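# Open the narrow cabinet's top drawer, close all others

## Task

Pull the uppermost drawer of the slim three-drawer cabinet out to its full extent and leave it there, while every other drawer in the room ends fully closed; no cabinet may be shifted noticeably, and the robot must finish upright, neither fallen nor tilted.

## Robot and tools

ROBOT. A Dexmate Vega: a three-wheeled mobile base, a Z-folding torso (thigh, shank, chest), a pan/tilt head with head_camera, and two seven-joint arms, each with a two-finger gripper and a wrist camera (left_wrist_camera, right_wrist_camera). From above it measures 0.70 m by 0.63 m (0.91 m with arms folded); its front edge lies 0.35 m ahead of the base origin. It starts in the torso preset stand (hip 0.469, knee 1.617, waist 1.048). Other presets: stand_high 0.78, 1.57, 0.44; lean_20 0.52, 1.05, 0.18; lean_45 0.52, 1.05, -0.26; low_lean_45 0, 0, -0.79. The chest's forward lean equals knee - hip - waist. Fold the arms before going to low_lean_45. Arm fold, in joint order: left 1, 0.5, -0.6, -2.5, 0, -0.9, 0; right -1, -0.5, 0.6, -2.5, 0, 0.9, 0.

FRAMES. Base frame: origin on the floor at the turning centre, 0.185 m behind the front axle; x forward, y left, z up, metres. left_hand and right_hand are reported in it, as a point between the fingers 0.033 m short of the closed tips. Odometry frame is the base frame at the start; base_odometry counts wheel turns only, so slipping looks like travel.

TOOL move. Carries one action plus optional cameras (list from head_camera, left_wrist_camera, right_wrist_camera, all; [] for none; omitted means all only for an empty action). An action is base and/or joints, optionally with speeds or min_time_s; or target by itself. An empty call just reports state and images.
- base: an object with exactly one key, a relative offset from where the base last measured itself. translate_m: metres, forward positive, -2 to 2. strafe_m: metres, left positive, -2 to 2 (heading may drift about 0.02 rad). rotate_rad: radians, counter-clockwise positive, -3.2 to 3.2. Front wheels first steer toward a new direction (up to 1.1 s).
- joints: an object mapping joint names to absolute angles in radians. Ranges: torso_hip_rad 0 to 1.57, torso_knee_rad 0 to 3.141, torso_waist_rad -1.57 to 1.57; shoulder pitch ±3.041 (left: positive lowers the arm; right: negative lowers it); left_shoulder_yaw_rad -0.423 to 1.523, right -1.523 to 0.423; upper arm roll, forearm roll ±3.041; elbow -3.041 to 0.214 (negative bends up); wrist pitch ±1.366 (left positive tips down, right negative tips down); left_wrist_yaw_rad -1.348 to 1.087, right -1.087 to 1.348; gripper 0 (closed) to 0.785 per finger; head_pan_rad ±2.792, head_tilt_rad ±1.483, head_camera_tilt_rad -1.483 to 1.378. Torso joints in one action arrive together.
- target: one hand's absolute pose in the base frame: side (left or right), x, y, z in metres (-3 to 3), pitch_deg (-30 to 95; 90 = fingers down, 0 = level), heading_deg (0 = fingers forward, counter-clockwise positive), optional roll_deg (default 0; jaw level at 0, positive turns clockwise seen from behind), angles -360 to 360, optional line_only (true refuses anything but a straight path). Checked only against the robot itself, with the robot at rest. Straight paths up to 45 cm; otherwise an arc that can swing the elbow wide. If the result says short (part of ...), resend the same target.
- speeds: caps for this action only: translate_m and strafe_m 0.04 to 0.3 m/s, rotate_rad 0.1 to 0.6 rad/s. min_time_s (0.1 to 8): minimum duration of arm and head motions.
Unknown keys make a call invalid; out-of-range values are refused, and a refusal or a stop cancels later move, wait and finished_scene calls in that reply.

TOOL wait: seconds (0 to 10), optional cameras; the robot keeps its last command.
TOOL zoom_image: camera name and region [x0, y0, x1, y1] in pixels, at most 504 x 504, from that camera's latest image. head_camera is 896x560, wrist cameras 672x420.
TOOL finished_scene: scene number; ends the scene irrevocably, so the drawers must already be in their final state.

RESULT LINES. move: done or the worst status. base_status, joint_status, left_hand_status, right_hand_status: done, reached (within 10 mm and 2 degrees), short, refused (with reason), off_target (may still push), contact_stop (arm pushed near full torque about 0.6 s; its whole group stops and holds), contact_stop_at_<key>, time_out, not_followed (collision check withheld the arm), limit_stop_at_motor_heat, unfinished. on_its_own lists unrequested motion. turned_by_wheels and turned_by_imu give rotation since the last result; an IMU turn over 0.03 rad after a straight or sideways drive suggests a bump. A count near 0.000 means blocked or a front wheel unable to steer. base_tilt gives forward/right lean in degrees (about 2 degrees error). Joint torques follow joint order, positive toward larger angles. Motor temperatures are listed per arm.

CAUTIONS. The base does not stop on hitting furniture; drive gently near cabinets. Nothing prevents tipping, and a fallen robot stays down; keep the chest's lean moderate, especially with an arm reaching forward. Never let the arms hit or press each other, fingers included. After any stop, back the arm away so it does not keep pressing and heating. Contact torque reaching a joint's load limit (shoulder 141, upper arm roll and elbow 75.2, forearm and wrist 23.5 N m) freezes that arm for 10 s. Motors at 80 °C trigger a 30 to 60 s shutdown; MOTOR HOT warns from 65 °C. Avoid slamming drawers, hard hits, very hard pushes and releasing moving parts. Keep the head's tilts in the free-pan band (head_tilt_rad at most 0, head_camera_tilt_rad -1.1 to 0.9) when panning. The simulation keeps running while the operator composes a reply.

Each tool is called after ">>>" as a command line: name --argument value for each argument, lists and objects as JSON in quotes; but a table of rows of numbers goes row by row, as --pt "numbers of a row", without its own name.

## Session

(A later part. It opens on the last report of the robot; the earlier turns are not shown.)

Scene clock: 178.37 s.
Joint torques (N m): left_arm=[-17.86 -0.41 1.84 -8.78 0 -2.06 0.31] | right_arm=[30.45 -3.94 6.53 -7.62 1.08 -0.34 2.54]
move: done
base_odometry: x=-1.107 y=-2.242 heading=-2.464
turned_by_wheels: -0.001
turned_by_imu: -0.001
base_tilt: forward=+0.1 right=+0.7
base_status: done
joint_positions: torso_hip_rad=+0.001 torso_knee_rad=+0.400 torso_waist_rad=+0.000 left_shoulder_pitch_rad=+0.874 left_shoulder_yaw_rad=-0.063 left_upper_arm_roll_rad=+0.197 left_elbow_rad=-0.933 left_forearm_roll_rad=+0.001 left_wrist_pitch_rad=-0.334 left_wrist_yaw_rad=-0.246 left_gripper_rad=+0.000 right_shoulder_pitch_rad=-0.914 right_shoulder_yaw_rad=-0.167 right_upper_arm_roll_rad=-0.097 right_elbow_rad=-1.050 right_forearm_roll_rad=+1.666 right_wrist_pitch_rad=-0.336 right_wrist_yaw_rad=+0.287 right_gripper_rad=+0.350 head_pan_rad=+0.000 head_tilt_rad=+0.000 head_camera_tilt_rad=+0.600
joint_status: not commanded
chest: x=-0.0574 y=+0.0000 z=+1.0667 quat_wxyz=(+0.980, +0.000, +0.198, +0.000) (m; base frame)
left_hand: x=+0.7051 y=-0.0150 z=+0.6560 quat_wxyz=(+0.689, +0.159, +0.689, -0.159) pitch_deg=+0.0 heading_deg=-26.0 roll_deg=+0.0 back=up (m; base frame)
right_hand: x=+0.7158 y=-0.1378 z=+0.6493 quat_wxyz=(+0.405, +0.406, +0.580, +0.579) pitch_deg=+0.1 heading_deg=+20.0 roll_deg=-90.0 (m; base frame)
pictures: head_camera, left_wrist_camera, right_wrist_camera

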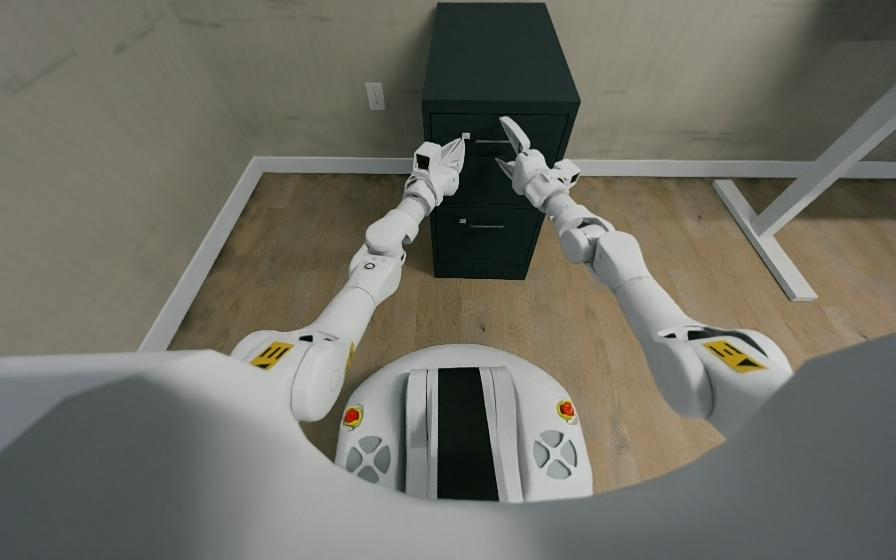

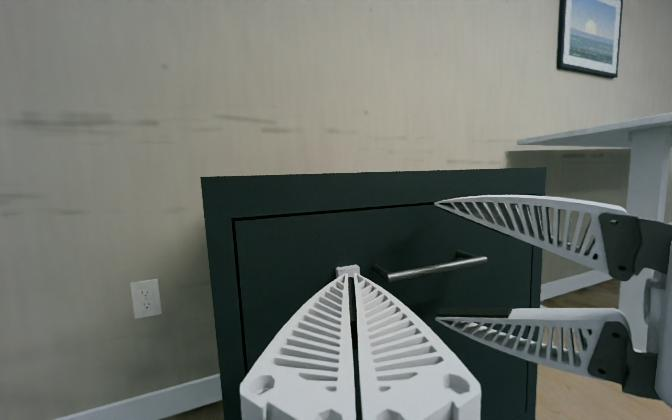

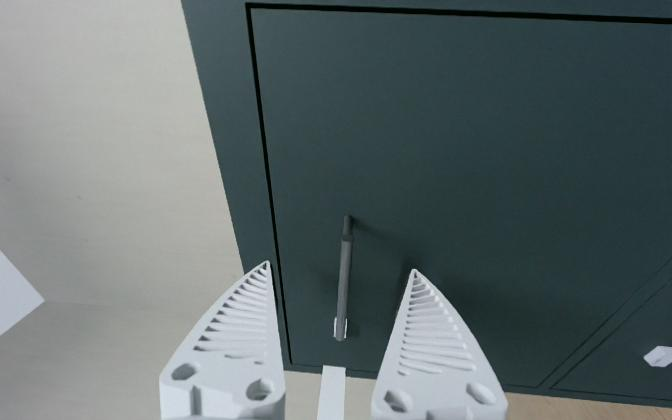

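>>> move --joints '{"right_gripper_rad": 0.0}'

>>> move --target '{"side": "left", "x": 0.732, "y": -0.028, "z": 0.656, "pitch_deg": 0, "heading_deg": -26, "roll_deg": 0, "line_only": true}' --cameras '["left_wrist_camera", "head_camera", "right_wrist_camera"]'

>>> zoom_image --camera "left_wrist_camera" --region '[270, 180, 450, 315]'

Scene clock: 179.53 s.
Joint torques (N m): left_arm=[-17.02 0.89 2.16 -7.48 0 -1.99 0.16] | right_arm=[30.03 -3.06 6.29 -7.33 1.15 -0.04 4.48]
move: done
base_odometry: x=-1.107 y=-2.242 heading=-2.464
turned_by_wheels: +0.000
turned_by_imu: +0.000
base_tilt: forward=+0.1 right=+0.8
base_status: not commanded
joint_positions: torso_hip_rad=+0.001 torso_knee_rad=+0.400 torso_waist_rad=+0.000 left_shoulder_pitch_rad=+0.874 left_shoulder_yaw_rad=-0.063 left_upper_arm_roll_rad=+0.197 left_elbow_rad=-0.933 left_forearm_roll_rad=+0.001 left_wrist_pitch_rad=-0.334 left_wrist_yaw_rad=-0.246 left_gripper_rad=+0.000 right_shoulder_pitch_rad=-0.914 right_shoulder_yaw_rad=-0.167 right_upper_arm_roll_rad=-0.097 right_elbow_rad=-1.050 right_forearm_roll_rad=+1.666 right_wrist_pitch_rad=-0.336 right_wrist_yaw_rad=+0.287 right_gripper_rad=+0.000 head_pan_rad=+0.000 head_tilt_rad=+0.000 head_camera_tilt_rad=+0.600
joint_status: all done
chest: x=-0.0574 y=+0.0000 z=+1.0667 quat_wxyz=(+0.980, +0.000, +0.198, +0.000) (m; base frame)
left_hand: x=+0.7050 y=-0.0150 z=+0.6560 quat_wxyz=(+0.689, +0.159, +0.689, -0.159) pitch_deg=+0.0 heading_deg=-26.0 roll_deg=+0.0 back=up (m; base frame)
right_hand: x=+0.7158 y=-0.1378 z=+0.6491 quat_wxyz=(+0.405, +0.406, +0.580, +0.579) pitch_deg=+0.1 heading_deg=+20.0 roll_deg=-90.0 (m; base frame)

Scene clock: 179.83 s.
Joint torques (N m): left_arm=[-17.08 -0.51 1.22 -7.87 -0.16 -2.34 0.23] | right_arm=[30.91 -3.47 6.85 -7.23 1.16 -0.09 4.5]
move: refused
base_odometry: x=-1.107 y=-2.242 heading=-2.464
turned_by_wheels: +0.000
turned_by_imu: +0.000
base_tilt: forward=+0.0 right=+0.8
base_status: not commanded
joint_positions: torso_hip_rad=+0.001 torso_knee_rad=+0.400 torso_waist_rad=+0.000 left_shoulder_pitch_rad=+0.874 left_shoulder_yaw_rad=-0.063 left_upper_arm_roll_rad=+0.197 left_elbow_rad=-0.933 left_forearm_roll_rad=+0.001 left_wrist_pitch_rad=-0.334 left_wrist_yaw_rad=-0.246 left_gripper_rad=+0.000 right_shoulder_pitch_rad=-0.914 right_shoulder_yaw_rad=-0.167 right_upper_arm_roll_rad=-0.097 right_elbow_rad=-1.050 right_forearm_roll_rad=+1.666 right_wrist_pitch_rad=-0.336 right_wrist_yaw_rad=+0.287 right_gripper_rad=+0.000 head_pan_rad=+0.000 head_tilt_rad=+0.000 head_camera_tilt_rad=+0.600
joint_status: not commanded
chest: x=-0.0574 y=+0.0000 z=+1.0667 quat_wxyz=(+0.980, +0.000, +0.198, +0.000) (m; base frame)
left_hand: x=+0.7050 y=-0.0150 z=+0.6560 quat_wxyz=(+0.689, +0.159, +0.689, -0.159) pitch_deg=+0.0 heading_deg=-26.0 roll_deg=+0.0 back=up (m; base frame)
left_hand_status: refused: the best posture that gets there brings the left finger within 2.4 cm of the right finger (limit 2.6). Nothing moved.
right_hand: x=+0.7158 y=-0.1378 z=+0.6491 quat_wxyz=(+0.405, +0.406, +0.580, +0.579) pitch_deg=+0.1 heading_deg=+20.0 roll_deg=-90.0 (m; base frame)
pictures: head_camera, left_wrist_camera, right_wrist_camera

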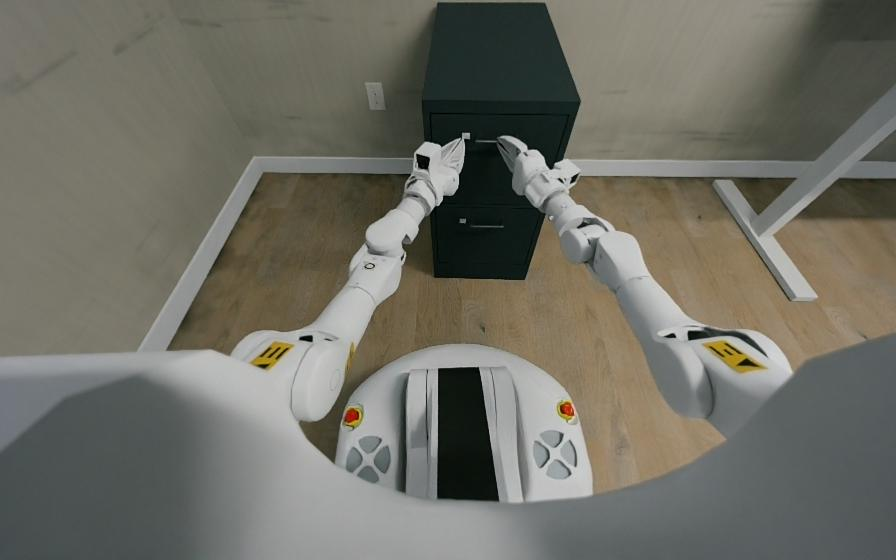

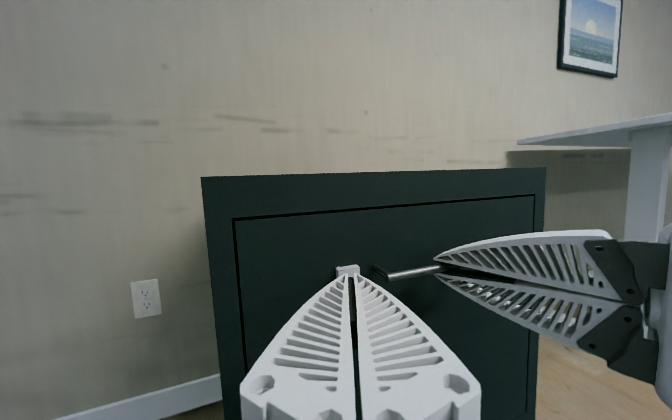

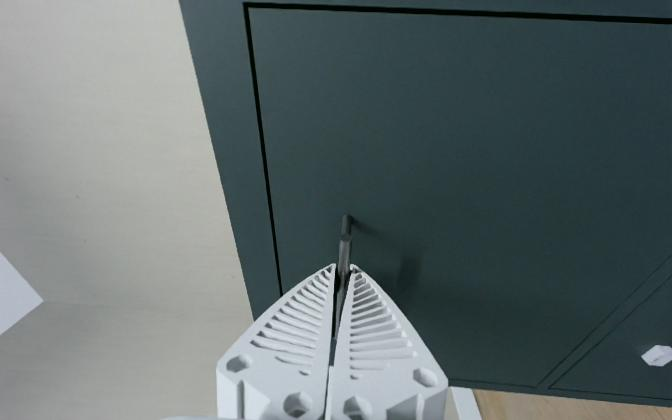

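Scaled by 2.800 from the camera's 672x420 image, which has a finer 960x600 frame.

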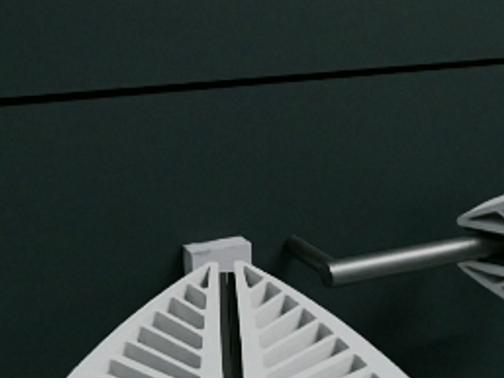

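>>> move --target '{"side": "left", "x": 0.73, "y": -0.022, "z": 0.656, "pitch_deg": 0, "heading_deg": -26, "roll_deg": 0, "line_only": true}' --cameras '["left_wrist_camera", "head_camera", "right_wrist_camera"]'

>>> zoom_image --camera "left_wrist_camera" --region '[270, 180, 450, 315]'

Scene clock: 182.47 s.
Joint torques (N m): left_arm=[-29.83 -6.34 -3.81 -6.42 -0.94 -2.99 0.05] | right_arm=[31.21 -3.73 6.09 -7.7 1.28 -0.83 4.46]
move: done
base_odometry: x=-1.107 y=-2.242 heading=-2.464
turned_by_wheels: +0.000
turned_by_imu: +0.000
base_tilt: forward=+0.1 right=+0.8
base_status: not commanded
joint_positions: torso_hip_rad=+0.001 torso_knee_rad=+0.400 torso_waist_rad=+0.000 left_shoulder_pitch_rad=+0.722 left_shoulder_yaw_rad=-0.093 left_upper_arm_roll_rad=+0.197 left_elbow_rad=-0.662 left_forearm_roll_rad=-0.004 left_wrist_pitch_rad=-0.450 left_wrist_yaw_rad=-0.238 left_gripper_rad=+0.000 right_shoulder_pitch_rad=-0.914 right_shoulder_yaw_rad=-0.167 right_upper_arm_roll_rad=-0.097 right_elbow_rad=-1.050 right_forearm_roll_rad=+1.666 right_wrist_pitch_rad=-0.336 right_wrist_yaw_rad=+0.287 right_gripper_rad=+0.000 head_pan_rad=+0.000 head_tilt_rad=+0.000 head_camera_tilt_rad=+0.600
joint_status: not commanded
chest: x=-0.0574 y=+0.0000 z=+1.0667 quat_wxyz=(+0.980, +0.000, +0.198, +0.000) (m; base frame)
left_hand: x=+0.7295 y=-0.0220 z=+0.6556 quat_wxyz=(+0.689, +0.159, +0.689, -0.159) pitch_deg=+0.0 heading_deg=-26.0 roll_deg=+0.0 back=up (m; base frame)
left_hand_status: reached (straight line, planned for 1.2 s): 1 mm and 0.0 deg off.
right_hand: x=+0.7158 y=-0.1378 z=+0.6491 quat_wxyz=(+0.405, +0.406, +0.580, +0.579) pitch_deg=+0.1 heading_deg=+20.0 roll_deg=-90.0 (m; base frame)
pictures: head_camera, left_wrist_camera, right_wrist_camera

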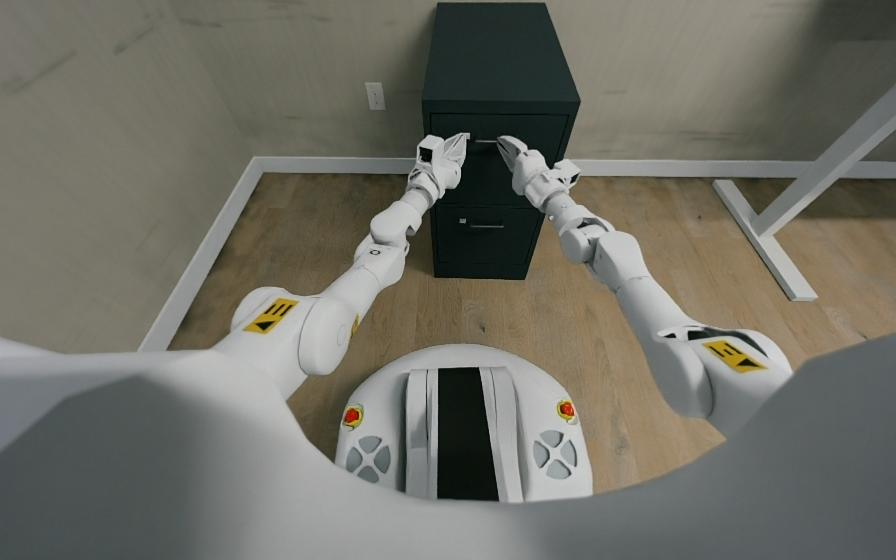

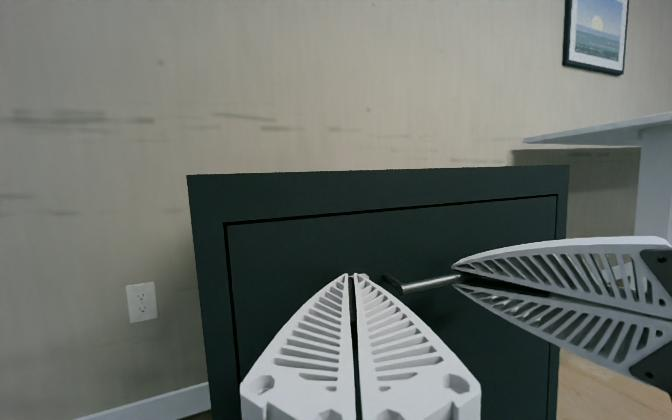

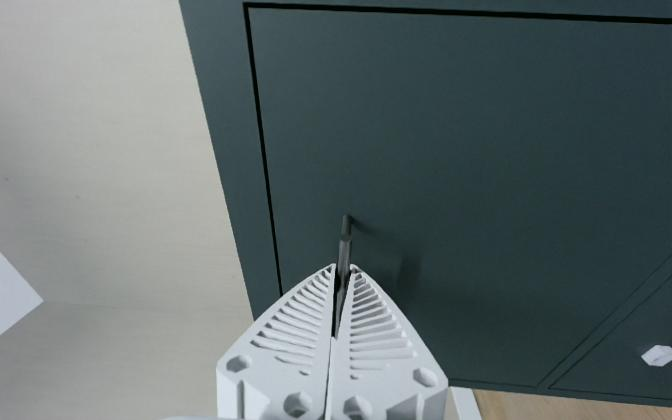

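Scaled by 2.800 from the camera's 672x420 image, which has a finer 960x600 frame.

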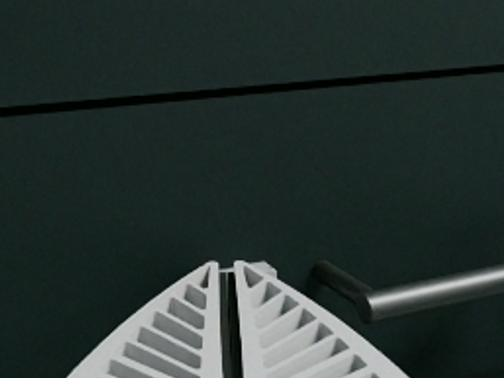

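>>> move --target '{"side": "left", "x": 0.728, "y": -0.026, "z": 0.656, "pitch_deg": 0, "heading_deg": -20, "roll_deg": 0, "line_only": true}' --cameras '["left_wrist_camera"]'

>>> zoom_image --camera "left_wrist_camera" --region '[270, 180, 450, 315]'

Scene clock: 183.37 s.
Joint torques (N m): left_arm=[-30.08 -7.8 -3.9 -6.28 -0.44 -2.79 0.08] | right_arm=[31.67 -3.21 6.66 -8 0.98 -0.25 4.37]
move: refused
base_odometry: x=-1.107 y=-2.242 heading=-2.464
turned_by_wheels: +0.000
turned_by_imu: +0.000
base_tilt: forward=+0.1 right=+0.8
base_status: not commanded
joint_positions: torso_hip_rad=+0.001 torso_knee_rad=+0.400 torso_waist_rad=+0.000 left_shoulder_pitch_rad=+0.720 left_shoulder_yaw_rad=-0.093 left_upper_arm_roll_rad=+0.197 left_elbow_rad=-0.658 left_forearm_roll_rad=-0.004 left_wrist_pitch_rad=-0.452 left_wrist_yaw_rad=-0.238 left_gripper_rad=+0.000 right_shoulder_pitch_rad=-0.914 right_shoulder_yaw_rad=-0.167 right_upper_arm_roll_rad=-0.097 right_elbow_rad=-1.050 right_forearm_roll_rad=+1.666 right_wrist_pitch_rad=-0.336 right_wrist_yaw_rad=+0.287 right_gripper_rad=+0.000 head_pan_rad=+0.000 head_tilt_rad=+0.000 head_camera_tilt_rad=+0.600
joint_status: not commanded
chest: x=-0.0574 y=+0.0000 z=+1.0667 quat_wxyz=(+0.980, +0.000, +0.198, +0.000) (m; base frame)
left_hand: x=+0.7298 y=-0.0221 z=+0.6556 quat_wxyz=(+0.689, +0.159, +0.689, -0.159) pitch_deg=+0.0 heading_deg=-26.0 roll_deg=+0.0 back=up (m; base frame)
left_hand_status: refused: you asked line_only, and the move would not run on a straight line (the straight line was blocked) but on a checked arc of 9.4 s: over the whole arc the hand travels 0.96 m to end 0.00 m from its start, up to 0.39 m off the straight line; left_upper_arm_roll_rad turns most, 2.89 rad; on the way or at its end the hand turns up to 180 deg from its attitude at the start. Nothing moved.
right_hand: x=+0.7158 y=-0.1378 z=+0.6491 quat_wxyz=(+0.405, +0.406, +0.580, +0.579) pitch_deg=+0.1 heading_deg=+20.0 roll_deg=-90.0 (m; base frame)
pictures: left_wrist_camera

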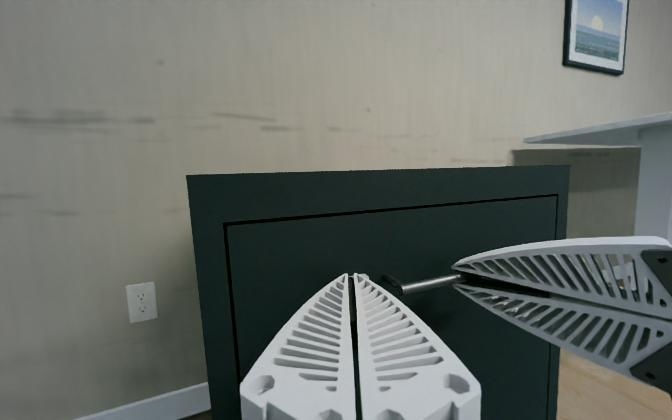

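Scaled by 2.800 from the camera's 672x420 image, which has a finer 960x600 frame.

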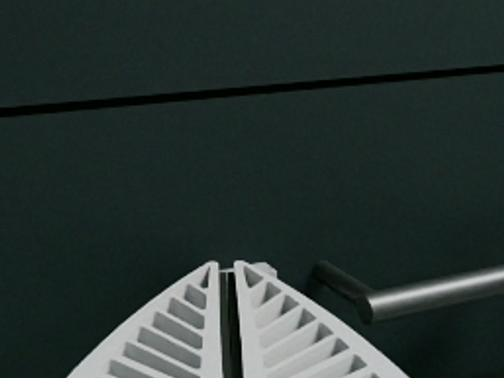

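>>> move --joints '{"left_wrist_yaw_rad": -0.262}'

>>> move --base '{"translate_m": 0.012}' --speeds '{"translate_m": 0.04}' --cameras '["left_wrist_camera", "right_wrist_camera"]'

>>> zoom_image --camera "left_wrist_camera" --region '[270, 180, 450, 315]'

Scene clock: 184.50 s.
Joint torques (N m): left_arm=[-29.76 -5.3 -4.04 -6.91 -0.69 -2.91 -0.41] | right_arm=[32.41 -3.94 6.04 -7.28 1.02 -0.34 4.38]
move: done
base_odometry: x=-1.107 y=-2.242 heading=-2.464
turned_by_wheels: +0.000
turned_by_imu: +0.000
base_tilt: forward=+0.1 right=+0.8
base_status: not commanded
joint_positions: torso_hip_rad=+0.001 torso_knee_rad=+0.400 torso_waist_rad=+0.000 left_shoulder_pitch_rad=+0.719 left_shoulder_yaw_rad=-0.093 left_upper_arm_roll_rad=+0.197 left_elbow_rad=-0.658 left_forearm_roll_rad=-0.004 left_wrist_pitch_rad=-0.452 left_wrist_yaw_rad=-0.258 left_gripper_rad=+0.000 right_shoulder_pitch_rad=-0.914 right_shoulder_yaw_rad=-0.167 right_upper_arm_roll_rad=-0.097 right_elbow_rad=-1.050 right_forearm_roll_rad=+1.666 right_wrist_pitch_rad=-0.336 right_wrist_yaw_rad=+0.287 right_gripper_rad=+0.000 head_pan_rad=+0.000 head_tilt_rad=+0.000 head_camera_tilt_rad=+0.600
joint_status: all done
chest: x=-0.0574 y=+0.0000 z=+1.0667 quat_wxyz=(+0.980, +0.000, +0.198, +0.000) (m; base frame)
left_hand: x=+0.7267 y=-0.0283 z=+0.6556 quat_wxyz=(+0.687, +0.166, +0.688, -0.166) pitch_deg=+0.0 heading_deg=-27.2 roll_deg=+0.0 back=up (m; base frame)
right_hand: x=+0.7158 y=-0.1378 z=+0.6491 quat_wxyz=(+0.405, +0.406, +0.580, +0.579) pitch_deg=+0.1 heading_deg=+20.0 roll_deg=-90.0 (m; base frame)

Scene clock: 185.43 s.
Joint torques (N m): left_arm=[-38.69 -7.69 -4.37 -10.53 -2.03 -2.42 2.41] | right_arm=[30.92 -3.48 6.68 -9.38 1.4 0.04 4.47]
move: done
base_odometry: x=-1.116 y=-2.250 heading=-2.464
turned_by_wheels: +0.000
turned_by_imu: +0.000
base_tilt: forward=+0.0 right=+0.8
base_status: done
joint_positions: torso_hip_rad=+0.001 torso_knee_rad=+0.400 torso_waist_rad=+0.000 left_shoulder_pitch_rad=+0.720 left_shoulder_yaw_rad=-0.093 left_upper_arm_roll_rad=+0.197 left_elbow_rad=-0.657 left_forearm_roll_rad=-0.003 left_wrist_pitch_rad=-0.452 left_wrist_yaw_rad=-0.263 left_gripper_rad=+0.000 right_shoulder_pitch_rad=-0.914 right_shoulder_yaw_rad=-0.167 right_upper_arm_roll_rad=-0.097 right_elbow_rad=-1.050 right_forearm_roll_rad=+1.666 right_wrist_pitch_rad=-0.336 right_wrist_yaw_rad=+0.287 right_gripper_rad=+0.000 head_pan_rad=+0.000 head_tilt_rad=+0.000 head_camera_tilt_rad=+0.600
joint_status: not commanded
chest: x=-0.0575 y=+0.0000 z=+1.0667 quat_wxyz=(+0.980, +0.000, +0.198, +0.000) (m; base frame)
left_hand: x=+0.7257 y=-0.0297 z=+0.6552 quat_wxyz=(+0.687, +0.168, +0.687, -0.168) pitch_deg=+0.1 heading_deg=-27.4 roll_deg=+0.0 back=up (m; base frame)
right_hand: x=+0.7157 y=-0.1377 z=+0.6491 quat_wxyz=(+0.405, +0.406, +0.580, +0.579) pitch_deg=+0.1 heading_deg=+20.0 roll_deg=+90.0 (m; base frame)
pictures: left_wrist_camera, right_wrist_camera

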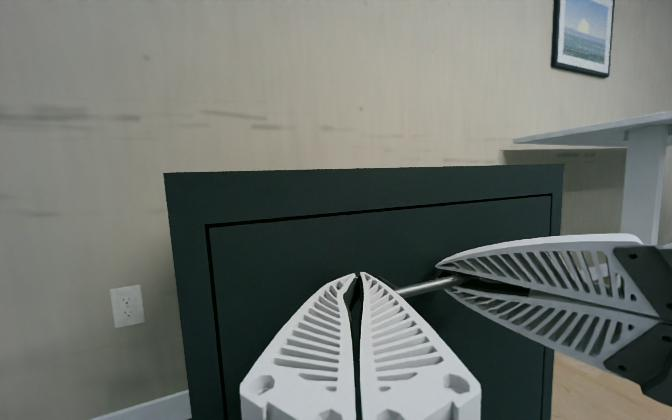

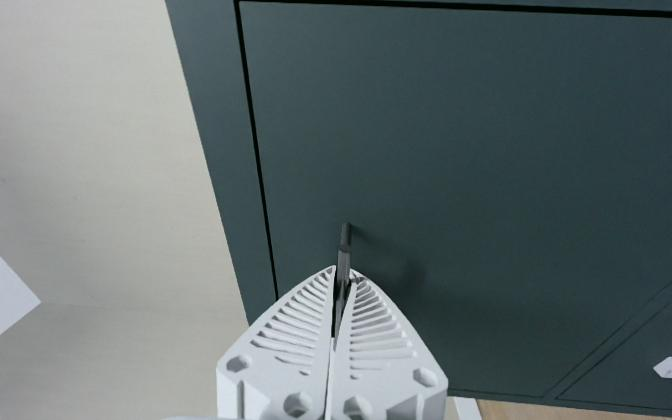

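Scaled by 2.800 from the camera's 672x420 image, which has a finer 960x600 frame.

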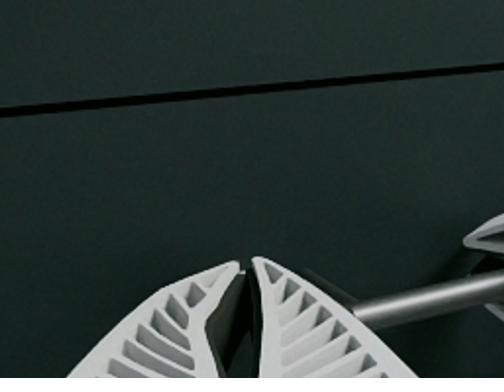

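>>> move --target '{"side": "right", "x": 0.69, "y": -0.138, "z": 0.649, "pitch_deg": 0, "heading_deg": 20, "roll_deg": 90, "line_only": true}' --cameras '["left_wrist_camera", "right_wrist_camera"]'

>>> zoom_image --camera "left_wrist_camera" --region '[270, 180, 450, 315]'

Scene clock: 185.97 s.
Joint torques (N m): left_arm=[-38.54 -7.32 -2.89 -10.65 -1.99 -3.05 2.26] | right_arm=[31.8 -3.2 6.58 -9.35 1.44 -0.16 4.6]
move: refused
base_odometry: x=-1.116 y=-2.250 heading=-2.464
turned_by_wheels: +0.000
turned_by_imu: +0.000
base_tilt: forward=-0.1 right=+0.7
base_status: not commanded
joint_positions: torso_hip_rad=+0.001 torso_knee_rad=+0.400 torso_waist_rad=+0.000 left_shoulder_pitch_rad=+0.720 left_shoulder_yaw_rad=-0.093 left_upper_arm_roll_rad=+0.197 left_elbow_rad=-0.657 left_forearm_roll_rad=-0.003 left_wrist_pitch_rad=-0.452 left_wrist_yaw_rad=-0.263 left_gripper_rad=+0.000 right_shoulder_pitch_rad=-0.914 right_shoulder_yaw_rad=-0.167 right_upper_arm_roll_rad=-0.097 right_elbow_rad=-1.050 right_forearm_roll_rad=+1.666 right_wrist_pitch_rad=-0.336 right_wrist_yaw_rad=+0.287 right_gripper_rad=+0.000 head_pan_rad=+0.000 head_tilt_rad=+0.000 head_camera_tilt_rad=+0.600
joint_status: not commanded
chest: x=-0.0575 y=+0.0000 z=+1.0667 quat_wxyz=(+0.980, +0.000, +0.198, +0.000) (m; base frame)
left_hand: x=+0.7256 y=-0.0298 z=+0.6552 quat_wxyz=(+0.687, +0.168, +0.687, -0.168) pitch_deg=+0.1 heading_deg=-27.5 roll_deg=+0.0 back=up (m; base frame)
right_hand: x=+0.7157 y=-0.1377 z=+0.6491 quat_wxyz=(+0.405, +0.406, +0.580, +0.579) pitch_deg=+0.1 heading_deg=+20.0 roll_deg=+90.0 (m; base frame)
right_hand_status: refused: the arm stands too near the robot already: the right finger within 1.5 cm of the left finger (limit 2.0). Nothing moved. Move it clear with "joints".
pictures: left_wrist_camera, right_wrist_camera

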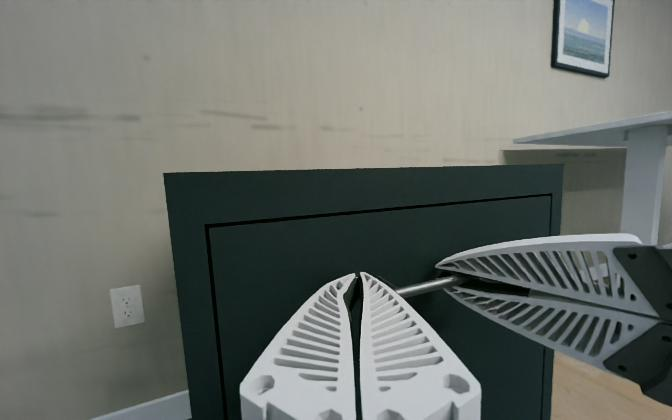

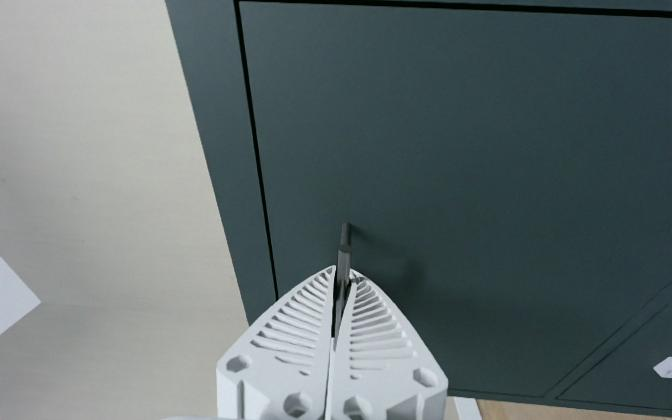

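Scaled by 2.800 from the camera's 672x420 image, which has a finer 960x600 frame.

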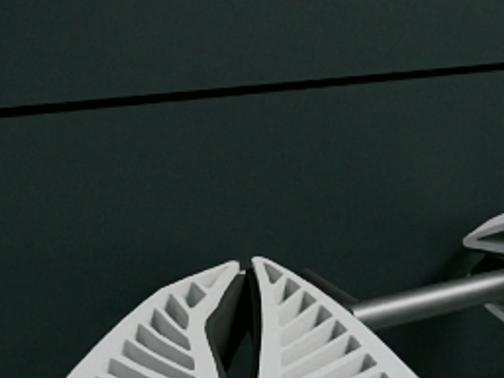

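>>> move --joints '{"right_shoulder_pitch_rad": -1.02, "right_elbow_rad": -1.235, "right_wrist_pitch_rad": -0.32, "right_wrist_yaw_rad": 0.215, "right_forearm_roll_rad": 1.674}' --min_time_s 1.5 --cameras '["left_wrist_camera", "right_wrist_camera", "head_camera"]'

>>> zoom_image --camera "left_wrist_camera" --region '[270, 180, 450, 315]'

Scene clock: 188.77 s.
Joint torques (N m): left_arm=[-38.99 -6 -4.03 -10.1 -2.2 -1.94 2.68] | right_arm=[21.57 -1.56 5.05 -17.83 2.32 -2.83 9.94]
move: done
base_odometry: x=-1.116 y=-2.250 heading=-2.464
turned_by_wheels: +0.000
turned_by_imu: +0.000
base_tilt: forward=+0.1 right=+0.8
base_status: not commanded
joint_positions: torso_hip_rad=+0.001 torso_knee_rad=+0.400 torso_waist_rad=+0.000 left_shoulder_pitch_rad=+0.720 left_shoulder_yaw_rad=-0.093 left_upper_arm_roll_rad=+0.197 left_elbow_rad=-0.657 left_forearm_roll_rad=-0.003 left_wrist_pitch_rad=-0.452 left_wrist_yaw_rad=-0.263 left_gripper_rad=+0.000 right_shoulder_pitch_rad=-1.018 right_shoulder_yaw_rad=-0.167 right_upper_arm_roll_rad=-0.096 right_elbow_rad=-1.230 right_forearm_roll_rad=+1.673 right_wrist_pitch_rad=-0.320 right_wrist_yaw_rad=+0.215 right_gripper_rad=+0.000 head_pan_rad=+0.000 head_tilt_rad=+0.000 head_camera_tilt_rad=+0.600
joint_status: all done
chest: x=-0.0574 y=+0.0000 z=+1.0667 quat_wxyz=(+0.980, +0.000, +0.199, +0.000) (m; base frame)
left_hand: x=+0.7257 y=-0.0299 z=+0.6551 quat_wxyz=(+0.686, +0.168, +0.687, -0.168) pitch_deg=+0.1 heading_deg=-27.5 roll_deg=+0.0 back=up (m; base frame)
right_hand: x=+0.6919 y=-0.1227 z=+0.6605 quat_wxyz=(+0.405, +0.397, +0.584, +0.580) pitch_deg=-0.1 heading_deg=+20.8 roll_deg=+89.3 (m; base frame)
pictures: head_camera, left_wrist_camera, right_wrist_camera

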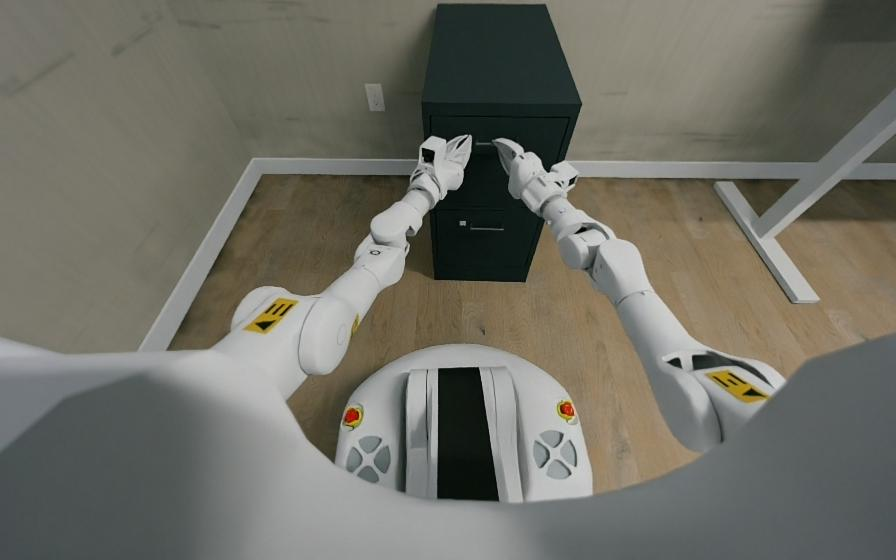

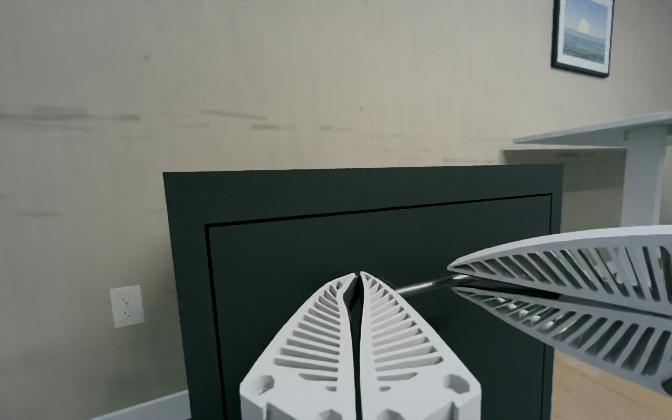

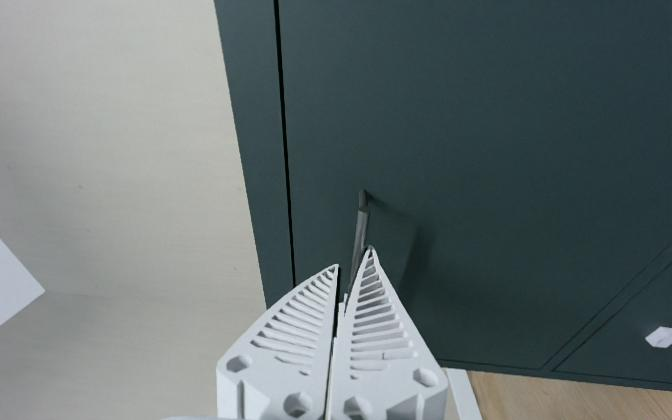

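Scaled by 2.800 from the camera's 672x420 image, which has a finer 960x600 frame.

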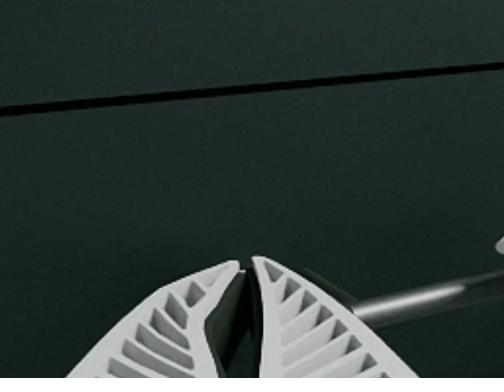

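>>> move --joints '{"right_gripper_rad": 0.35}'

>>> move --base '{"translate_m": -0.06}' --speeds '{"translate_m": 0.06}'

>>> move --target '{"side": "left", "x": 0.68, "y": 0.02, "z": 0.70, "pitch_deg": 10, "heading_deg": -26, "roll_deg": 0}' --cameras '["left_wrist_camera", "right_wrist_camera", "head_camera"]'

>>> zoom_image --camera "left_wrist_camera" --region '[270, 180, 450, 315]'

>>> zoom_image --camera "right_wrist_camera" --region '[270, 150, 450, 350]'

Scene clock: 190.13 s.
Joint torques (N m): left_arm=[-39.65 -6.77 -4.07 -10.02 -1.98 -2.69 2.55] | right_arm=[9.21 -0.89 4.39 -9.65 1.09 -0.21 2.44]
move: done
base_odometry: x=-1.116 y=-2.250 heading=-2.464
turned_by_wheels: +0.000
turned_by_imu: +0.000
base_tilt: forward=+0.0 right=+0.7
base_status: not commanded
joint_positions: torso_hip_rad=+0.001 torso_knee_rad=+0.400 torso_waist_rad=+0.000 left_shoulder_pitch_rad=+0.720 left_shoulder_yaw_rad=-0.093 left_upper_arm_roll_rad=+0.197 left_elbow_rad=-0.657 left_forearm_roll_rad=-0.003 left_wrist_pitch_rad=-0.452 left_wrist_yaw_rad=-0.263 left_gripper_rad=+0.000 right_shoulder_pitch_rad=-1.020 right_shoulder_yaw_rad=-0.167 right_upper_arm_roll_rad=-0.096 right_elbow_rad=-1.235 right_forearm_roll_rad=+1.674 right_wrist_pitch_rad=-0.320 right_wrist_yaw_rad=+0.215 right_gripper_rad=+0.350 head_pan_rad=+0.000 head_tilt_rad=+0.000 head_camera_tilt_rad=+0.600
joint_status: all done
chest: x=-0.0575 y=+0.0000 z=+1.0667 quat_wxyz=(+0.980, +0.000, +0.198, +0.000) (m; base frame)
left_hand: x=+0.7256 y=-0.0299 z=+0.6553 quat_wxyz=(+0.687, +0.168, +0.687, -0.168) pitch_deg=+0.1 heading_deg=-27.5 roll_deg=+0.0 back=up (m; base frame)
right_hand: x=+0.6914 y=-0.1222 z=+0.6621 quat_wxyz=(+0.406, +0.397, +0.584, +0.581) pitch_deg=-0.2 heading_deg=+20.9 roll_deg=+89.3 (m; base frame)

Scene clock: 191.73 s.
Joint torques (N m): left_arm=[-29.35 -6.43 -3.44 -7.67 -0.53 -2.6 0.25] | right_arm=[8.99 -1.06 4.68 -8.43 0.99 0.26 2.22]
move: done
base_odometry: x=-1.070 y=-2.212 heading=-2.464
turned_by_wheels: +0.000
turned_by_imu: +0.001
base_tilt: forward=+0.1 right=+0.7
base_status: done
joint_positions: torso_hip_rad=+0.001 torso_knee_rad=+0.400 torso_waist_rad=+0.000 left_shoulder_pitch_rad=+0.719 left_shoulder_yaw_rad=-0.093 left_upper_arm_roll_rad=+0.197 left_elbow_rad=-0.658 left_forearm_roll_rad=-0.004 left_wrist_pitch_rad=-0.452 left_wrist_yaw_rad=-0.262 left_gripper_rad=+0.000 right_shoulder_pitch_rad=-1.020 right_shoulder_yaw_rad=-0.167 right_upper_arm_roll_rad=-0.096 right_elbow_rad=-1.235 right_forearm_roll_rad=+1.674 right_wrist_pitch_rad=-0.320 right_wrist_yaw_rad=+0.215 right_gripper_rad=+0.350 head_pan_rad=+0.000 head_tilt_rad=+0.000 head_camera_tilt_rad=+0.600
joint_status: not commanded
chest: x=-0.0574 y=+0.0000 z=+1.0667 quat_wxyz=(+0.980, +0.000, +0.198, +0.000) (m; base frame)
left_hand: x=+0.7260 y=-0.0295 z=+0.6557 quat_wxyz=(+0.687, +0.168, +0.687, -0.167) pitch_deg=+0.0 heading_deg=-27.4 roll_deg=+0.0 back=up (m; base frame)
right_hand: x=+0.6914 y=-0.1222 z=+0.6620 quat_wxyz=(+0.406, +0.397, +0.584, +0.581) pitch_deg=-0.2 heading_deg=+20.9 roll_deg=+89.3 (m; base frame)

Scene clock: 192.03 s.
Joint torques (N m): left_arm=[-27.96 -6.1 -3.61 -7.63 -0.59 -3.07 0.1] | right_arm=[10.33 -0.48 3.76 -9.5 0.98 -0.21 2.25]
move: refused
base_odometry: x=-1.070 y=-2.212 heading=-2.464
turned_by_wheels: +0.000
turned_by_imu: +0.000
base_tilt: forward=+0.0 right=+0.8
base_status: not commanded
joint_positions: torso_hip_rad=+0.001 torso_knee_rad=+0.400 torso_waist_rad=+0.000 left_shoulder_pitch_rad=+0.719 left_shoulder_yaw_rad=-0.093 left_upper_arm_roll_rad=+0.197 left_elbow_rad=-0.658 left_forearm_roll_rad=-0.004 left_wrist_pitch_rad=-0.452 left_wrist_yaw_rad=-0.262 left_gripper_rad=+0.000 right_shoulder_pitch_rad=-1.020 right_shoulder_yaw_rad=-0.167 right_upper_arm_roll_rad=-0.096 right_elbow_rad=-1.235 right_forearm_roll_rad=+1.674 right_wrist_pitch_rad=-0.320 right_wrist_yaw_rad=+0.215 right_gripper_rad=+0.350 head_pan_rad=+0.000 head_tilt_rad=+0.000 head_camera_tilt_rad=+0.600
joint_status: not commanded
chest: x=-0.0574 y=+0.0000 z=+1.0667 quat_wxyz=(+0.980, +0.000, +0.198, +0.000) (m; base frame)
left_hand: x=+0.7260 y=-0.0295 z=+0.6557 quat_wxyz=(+0.687, +0.168, +0.687, -0.167) pitch_deg=+0.0 heading_deg=-27.4 roll_deg=+0.0 back=up (m; base frame)
left_hand_status: refused: the arm stands too near the robot already: the left finger within 0.4 cm of the right finger (limit 2.0). Nothing moved. Move it clear with "joints".
right_hand: x=+0.6914 y=-0.1222 z=+0.6620 quat_wxyz=(+0.406, +0.397, +0.584, +0.581) pitch_deg=-0.2 heading_deg=+20.9 roll_deg=+89.3 (m; base frame)
pictures: head_camera, left_wrist_camera, right_wrist_camera

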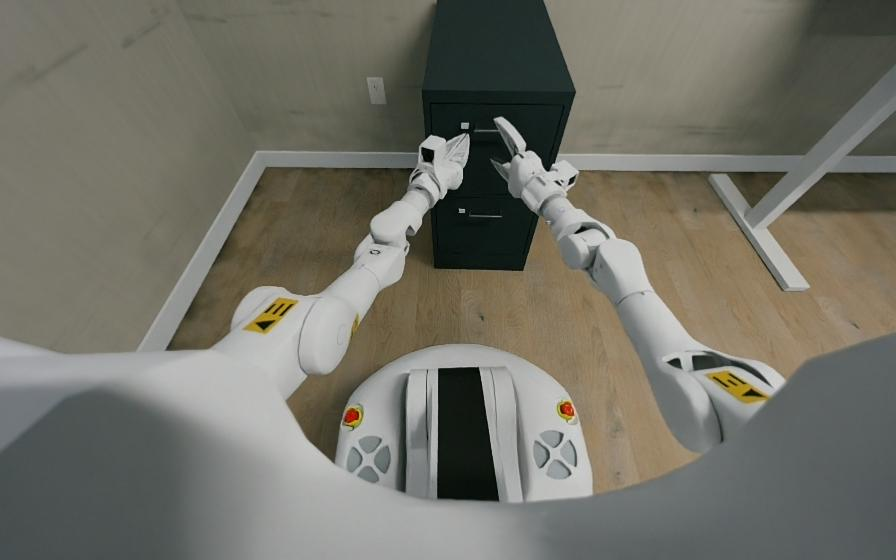

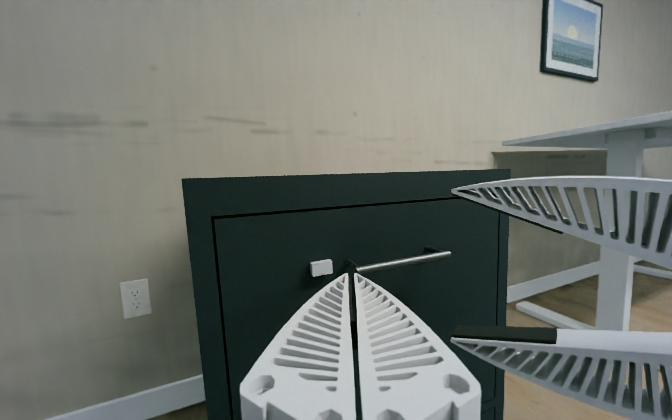

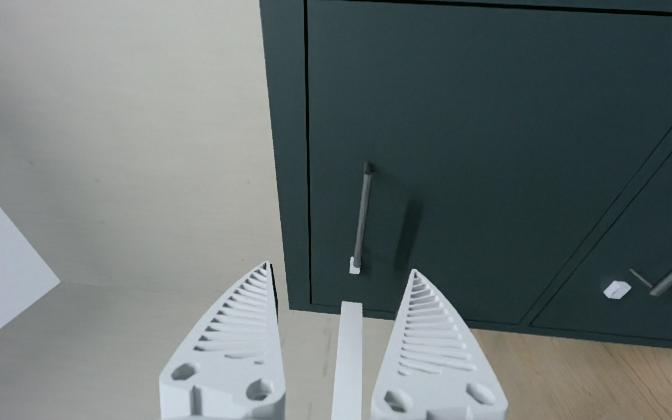

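Scaled by 2.800 from the camera's 672x420 image, which has a finer 960x600 frame.

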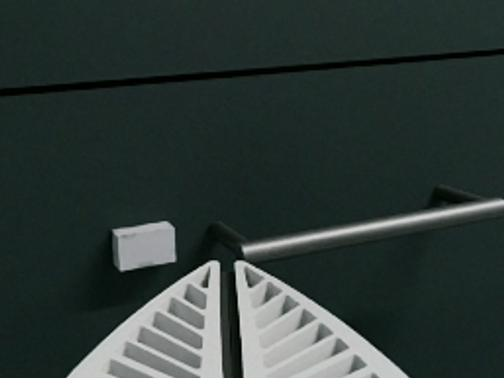

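Scaled by 2.520 from the camera's 672x420 image, which has a finer 960x600 frame.

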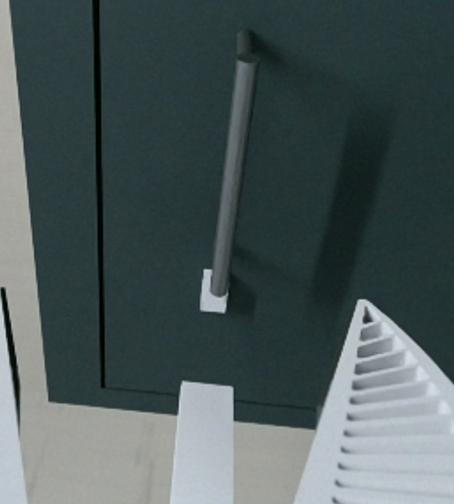

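>>> move --joints '{"left_shoulder_yaw_rad": 0.05, "left_elbow_rad": -0.9, "left_shoulder_pitch_rad": 0.85}'

>>> move --target '{"side": "right", "x": 0.66, "y": -0.2, "z": 0.66, "pitch_deg": 0, "heading_deg": 30, "roll_deg": 90}'

>>> move --target '{"side": "left", "x": 0.69, "y": -0.01, "z": 0.665, "pitch_deg": 0, "heading_deg": -10, "roll_deg": 0}' --cameras '["left_wrist_camera", "right_wrist_camera", "head_camera"]'

Scene clock: 195.13 s.
Joint torques (N m): left_arm=[-17.95 0.06 -4.62 -7.31 -0.47 -2.55 0.17] | right_arm=[9.45 -0.95 4.43 -9.18 0.98 -0.03 2.27]
move: done
base_odometry: x=-1.070 y=-2.212 heading=-2.464
turned_by_wheels: +0.000
turned_by_imu: +0.000
base_tilt: forward=+0.1 right=+0.8
base_status: not commanded
joint_positions: torso_hip_rad=+0.001 torso_knee_rad=+0.400 torso_waist_rad=+0.000 left_shoulder_pitch_rad=+0.848 left_shoulder_yaw_rad=+0.048 left_upper_arm_roll_rad=+0.197 left_elbow_rad=-0.896 left_forearm_roll_rad=-0.004 left_wrist_pitch_rad=-0.452 left_wrist_yaw_rad=-0.262 left_gripper_rad=+0.000 right_shoulder_pitch_rad=-1.020 right_shoulder_yaw_rad=-0.167 right_upper_arm_roll_rad=-0.096 right_elbow_rad=-1.235 right_forearm_roll_rad=+1.674 right_wrist_pitch_rad=-0.320 right_wrist_yaw_rad=+0.215 right_gripper_rad=+0.350 head_pan_rad=+0.000 head_tilt_rad=+0.000 head_camera_tilt_rad=+0.600
joint_status: all done
chest: x=-0.0574 y=+0.0000 z=+1.0667 quat_wxyz=(+0.980, +0.000, +0.198, +0.000) (m; base frame)
left_hand: x=+0.7144 y=+0.0446 z=+0.6771 quat_wxyz=(+0.718, +0.191, +0.660, -0.116) pitch_deg=-3.2 heading_deg=-25.3 roll_deg=+7.0 back=up (m; base frame)
right_hand: x=+0.6914 y=-0.1222 z=+0.6620 quat_wxyz=(+0.406, +0.397, +0.584, +0.581) pitch_deg=-0.2 heading_deg=+20.9 roll_deg=+89.3 (m; base frame)

Scene clock: 197.83 s.
Joint torques (N m): left_arm=[-16.35 -0.44 -4.07 -7.48 -0.67 -2.45 0.37] | right_arm=[30.62 -7.48 9.14 -4.62 1.73 0.02 2.71]
move: done
base_odometry: x=-1.070 y=-2.212 heading=-2.464
turned_by_wheels: +0.000
turned_by_imu: +0.000
base_tilt: forward=+0.0 right=+0.7
base_status: not commanded
joint_positions: torso_hip_rad=+0.001 torso_knee_rad=+0.400 torso_waist_rad=+0.000 left_shoulder_pitch_rad=+0.850 left_shoulder_yaw_rad=+0.050 left_upper_arm_roll_rad=+0.197 left_elbow_rad=-0.900 left_forearm_roll_rad=-0.004 left_wrist_pitch_rad=-0.452 left_wrist_yaw_rad=-0.262 left_gripper_rad=+0.000 right_shoulder_pitch_rad=-0.960 right_shoulder_yaw_rad=-0.419 right_upper_arm_roll_rad=-0.038 right_elbow_rad=-1.049 right_forearm_roll_rad=+1.775 right_wrist_pitch_rad=-0.671 right_wrist_yaw_rad=+0.360 right_gripper_rad=+0.350 head_pan_rad=+0.000 head_tilt_rad=+0.000 head_camera_tilt_rad=+0.600
joint_status: not commanded
chest: x=-0.0574 y=+0.0000 z=+1.0667 quat_wxyz=(+0.980, +0.000, +0.198, +0.000) (m; base frame)
left_hand: x=+0.7140 y=+0.0456 z=+0.6774 quat_wxyz=(+0.718, +0.192, +0.659, -0.115) pitch_deg=-3.3 heading_deg=-25.3 roll_deg=+7.1 back=up (m; base frame)
right_hand: x=+0.6601 y=-0.1987 z=+0.6593 quat_wxyz=(+0.354, +0.354, +0.613, +0.612) pitch_deg=+0.1 heading_deg=+29.9 roll_deg=+90.0 (m; base frame)
right_hand_status: reached (straight line, planned for 1.4 s): 1 mm and 0.1 deg off.

Scene clock: 200.77 s.
Joint torques (N m): left_arm=[-14.26 -9.57 3.7 -8.63 0.49 -2.27 0.26] | right_arm=[30.93 -7.97 8.56 -4.37 1.77 -0.45 2.72]
move: done
base_odometry: x=-1.070 y=-2.212 heading=-2.464
turned_by_wheels: +0.000
turned_by_imu: +0.000
base_tilt: forward=+0.1 right=+0.8
base_status: not commanded
joint_positions: torso_hip_rad=+0.001 torso_knee_rad=+0.400 torso_waist_rad=+0.000 left_shoulder_pitch_rad=+1.004 left_shoulder_yaw_rad=-0.188 left_upper_arm_roll_rad=+0.272 left_elbow_rad=-1.098 left_forearm_roll_rad=+0.139 left_wrist_pitch_rad=-0.257 left_wrist_yaw_rad=+0.161 left_gripper_rad=+0.000 right_shoulder_pitch_rad=-0.959 right_shoulder_yaw_rad=-0.422 right_upper_arm_roll_rad=-0.037 right_elbow_rad=-1.046 right_forearm_roll_rad=+1.776 right_wrist_pitch_rad=-0.675 right_wrist_yaw_rad=+0.362 right_gripper_rad=+0.350 head_pan_rad=+0.000 head_tilt_rad=+0.000 head_camera_tilt_rad=+0.600
joint_status: not commanded
chest: x=-0.0574 y=+0.0000 z=+1.0667 quat_wxyz=(+0.980, +0.000, +0.198, +0.000) (m; base frame)
left_hand: x=+0.6904 y=-0.0094 z=+0.6648 quat_wxyz=(+0.704, +0.063, +0.704, -0.062) pitch_deg=+0.0 heading_deg=-10.1 roll_deg=+0.1 back=up (m; base frame)
left_hand_status: reached (straight line, planned for 1.7 s): 1 mm and 0.2 deg off.
right_hand: x=+0.6597 y=-0.1997 z=+0.6595 quat_wxyz=(+0.353, +0.354, +0.613, +0.612) pitch_deg=+0.1 heading_deg=+30.0 roll_deg=-90.0 (m; base frame)
pictures: head_camera, left_wrist_camera, right_wrist_camera

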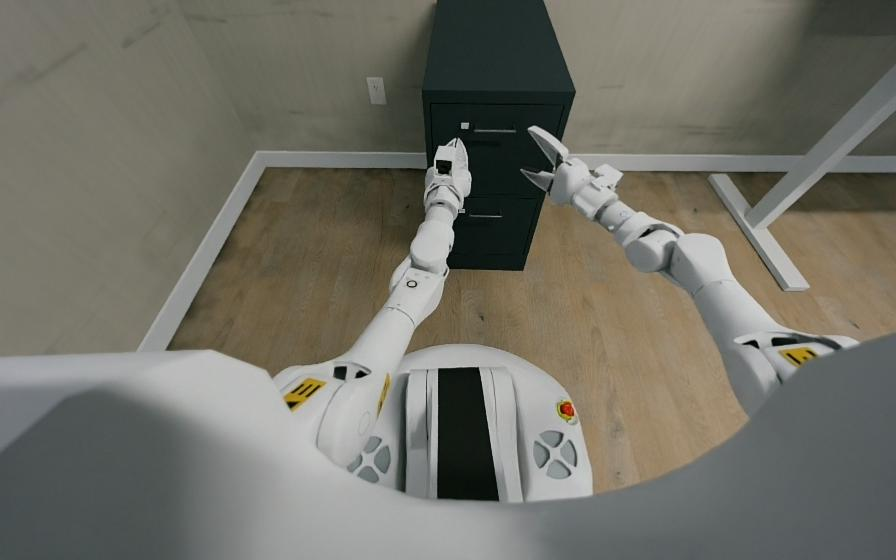

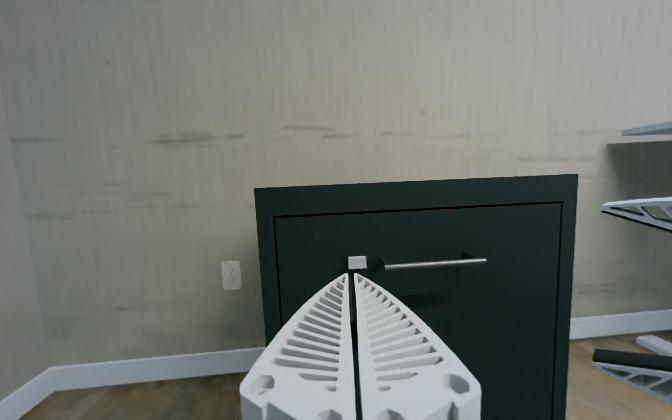

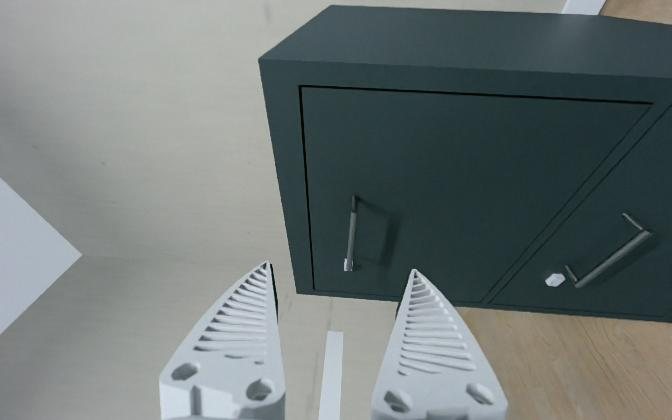

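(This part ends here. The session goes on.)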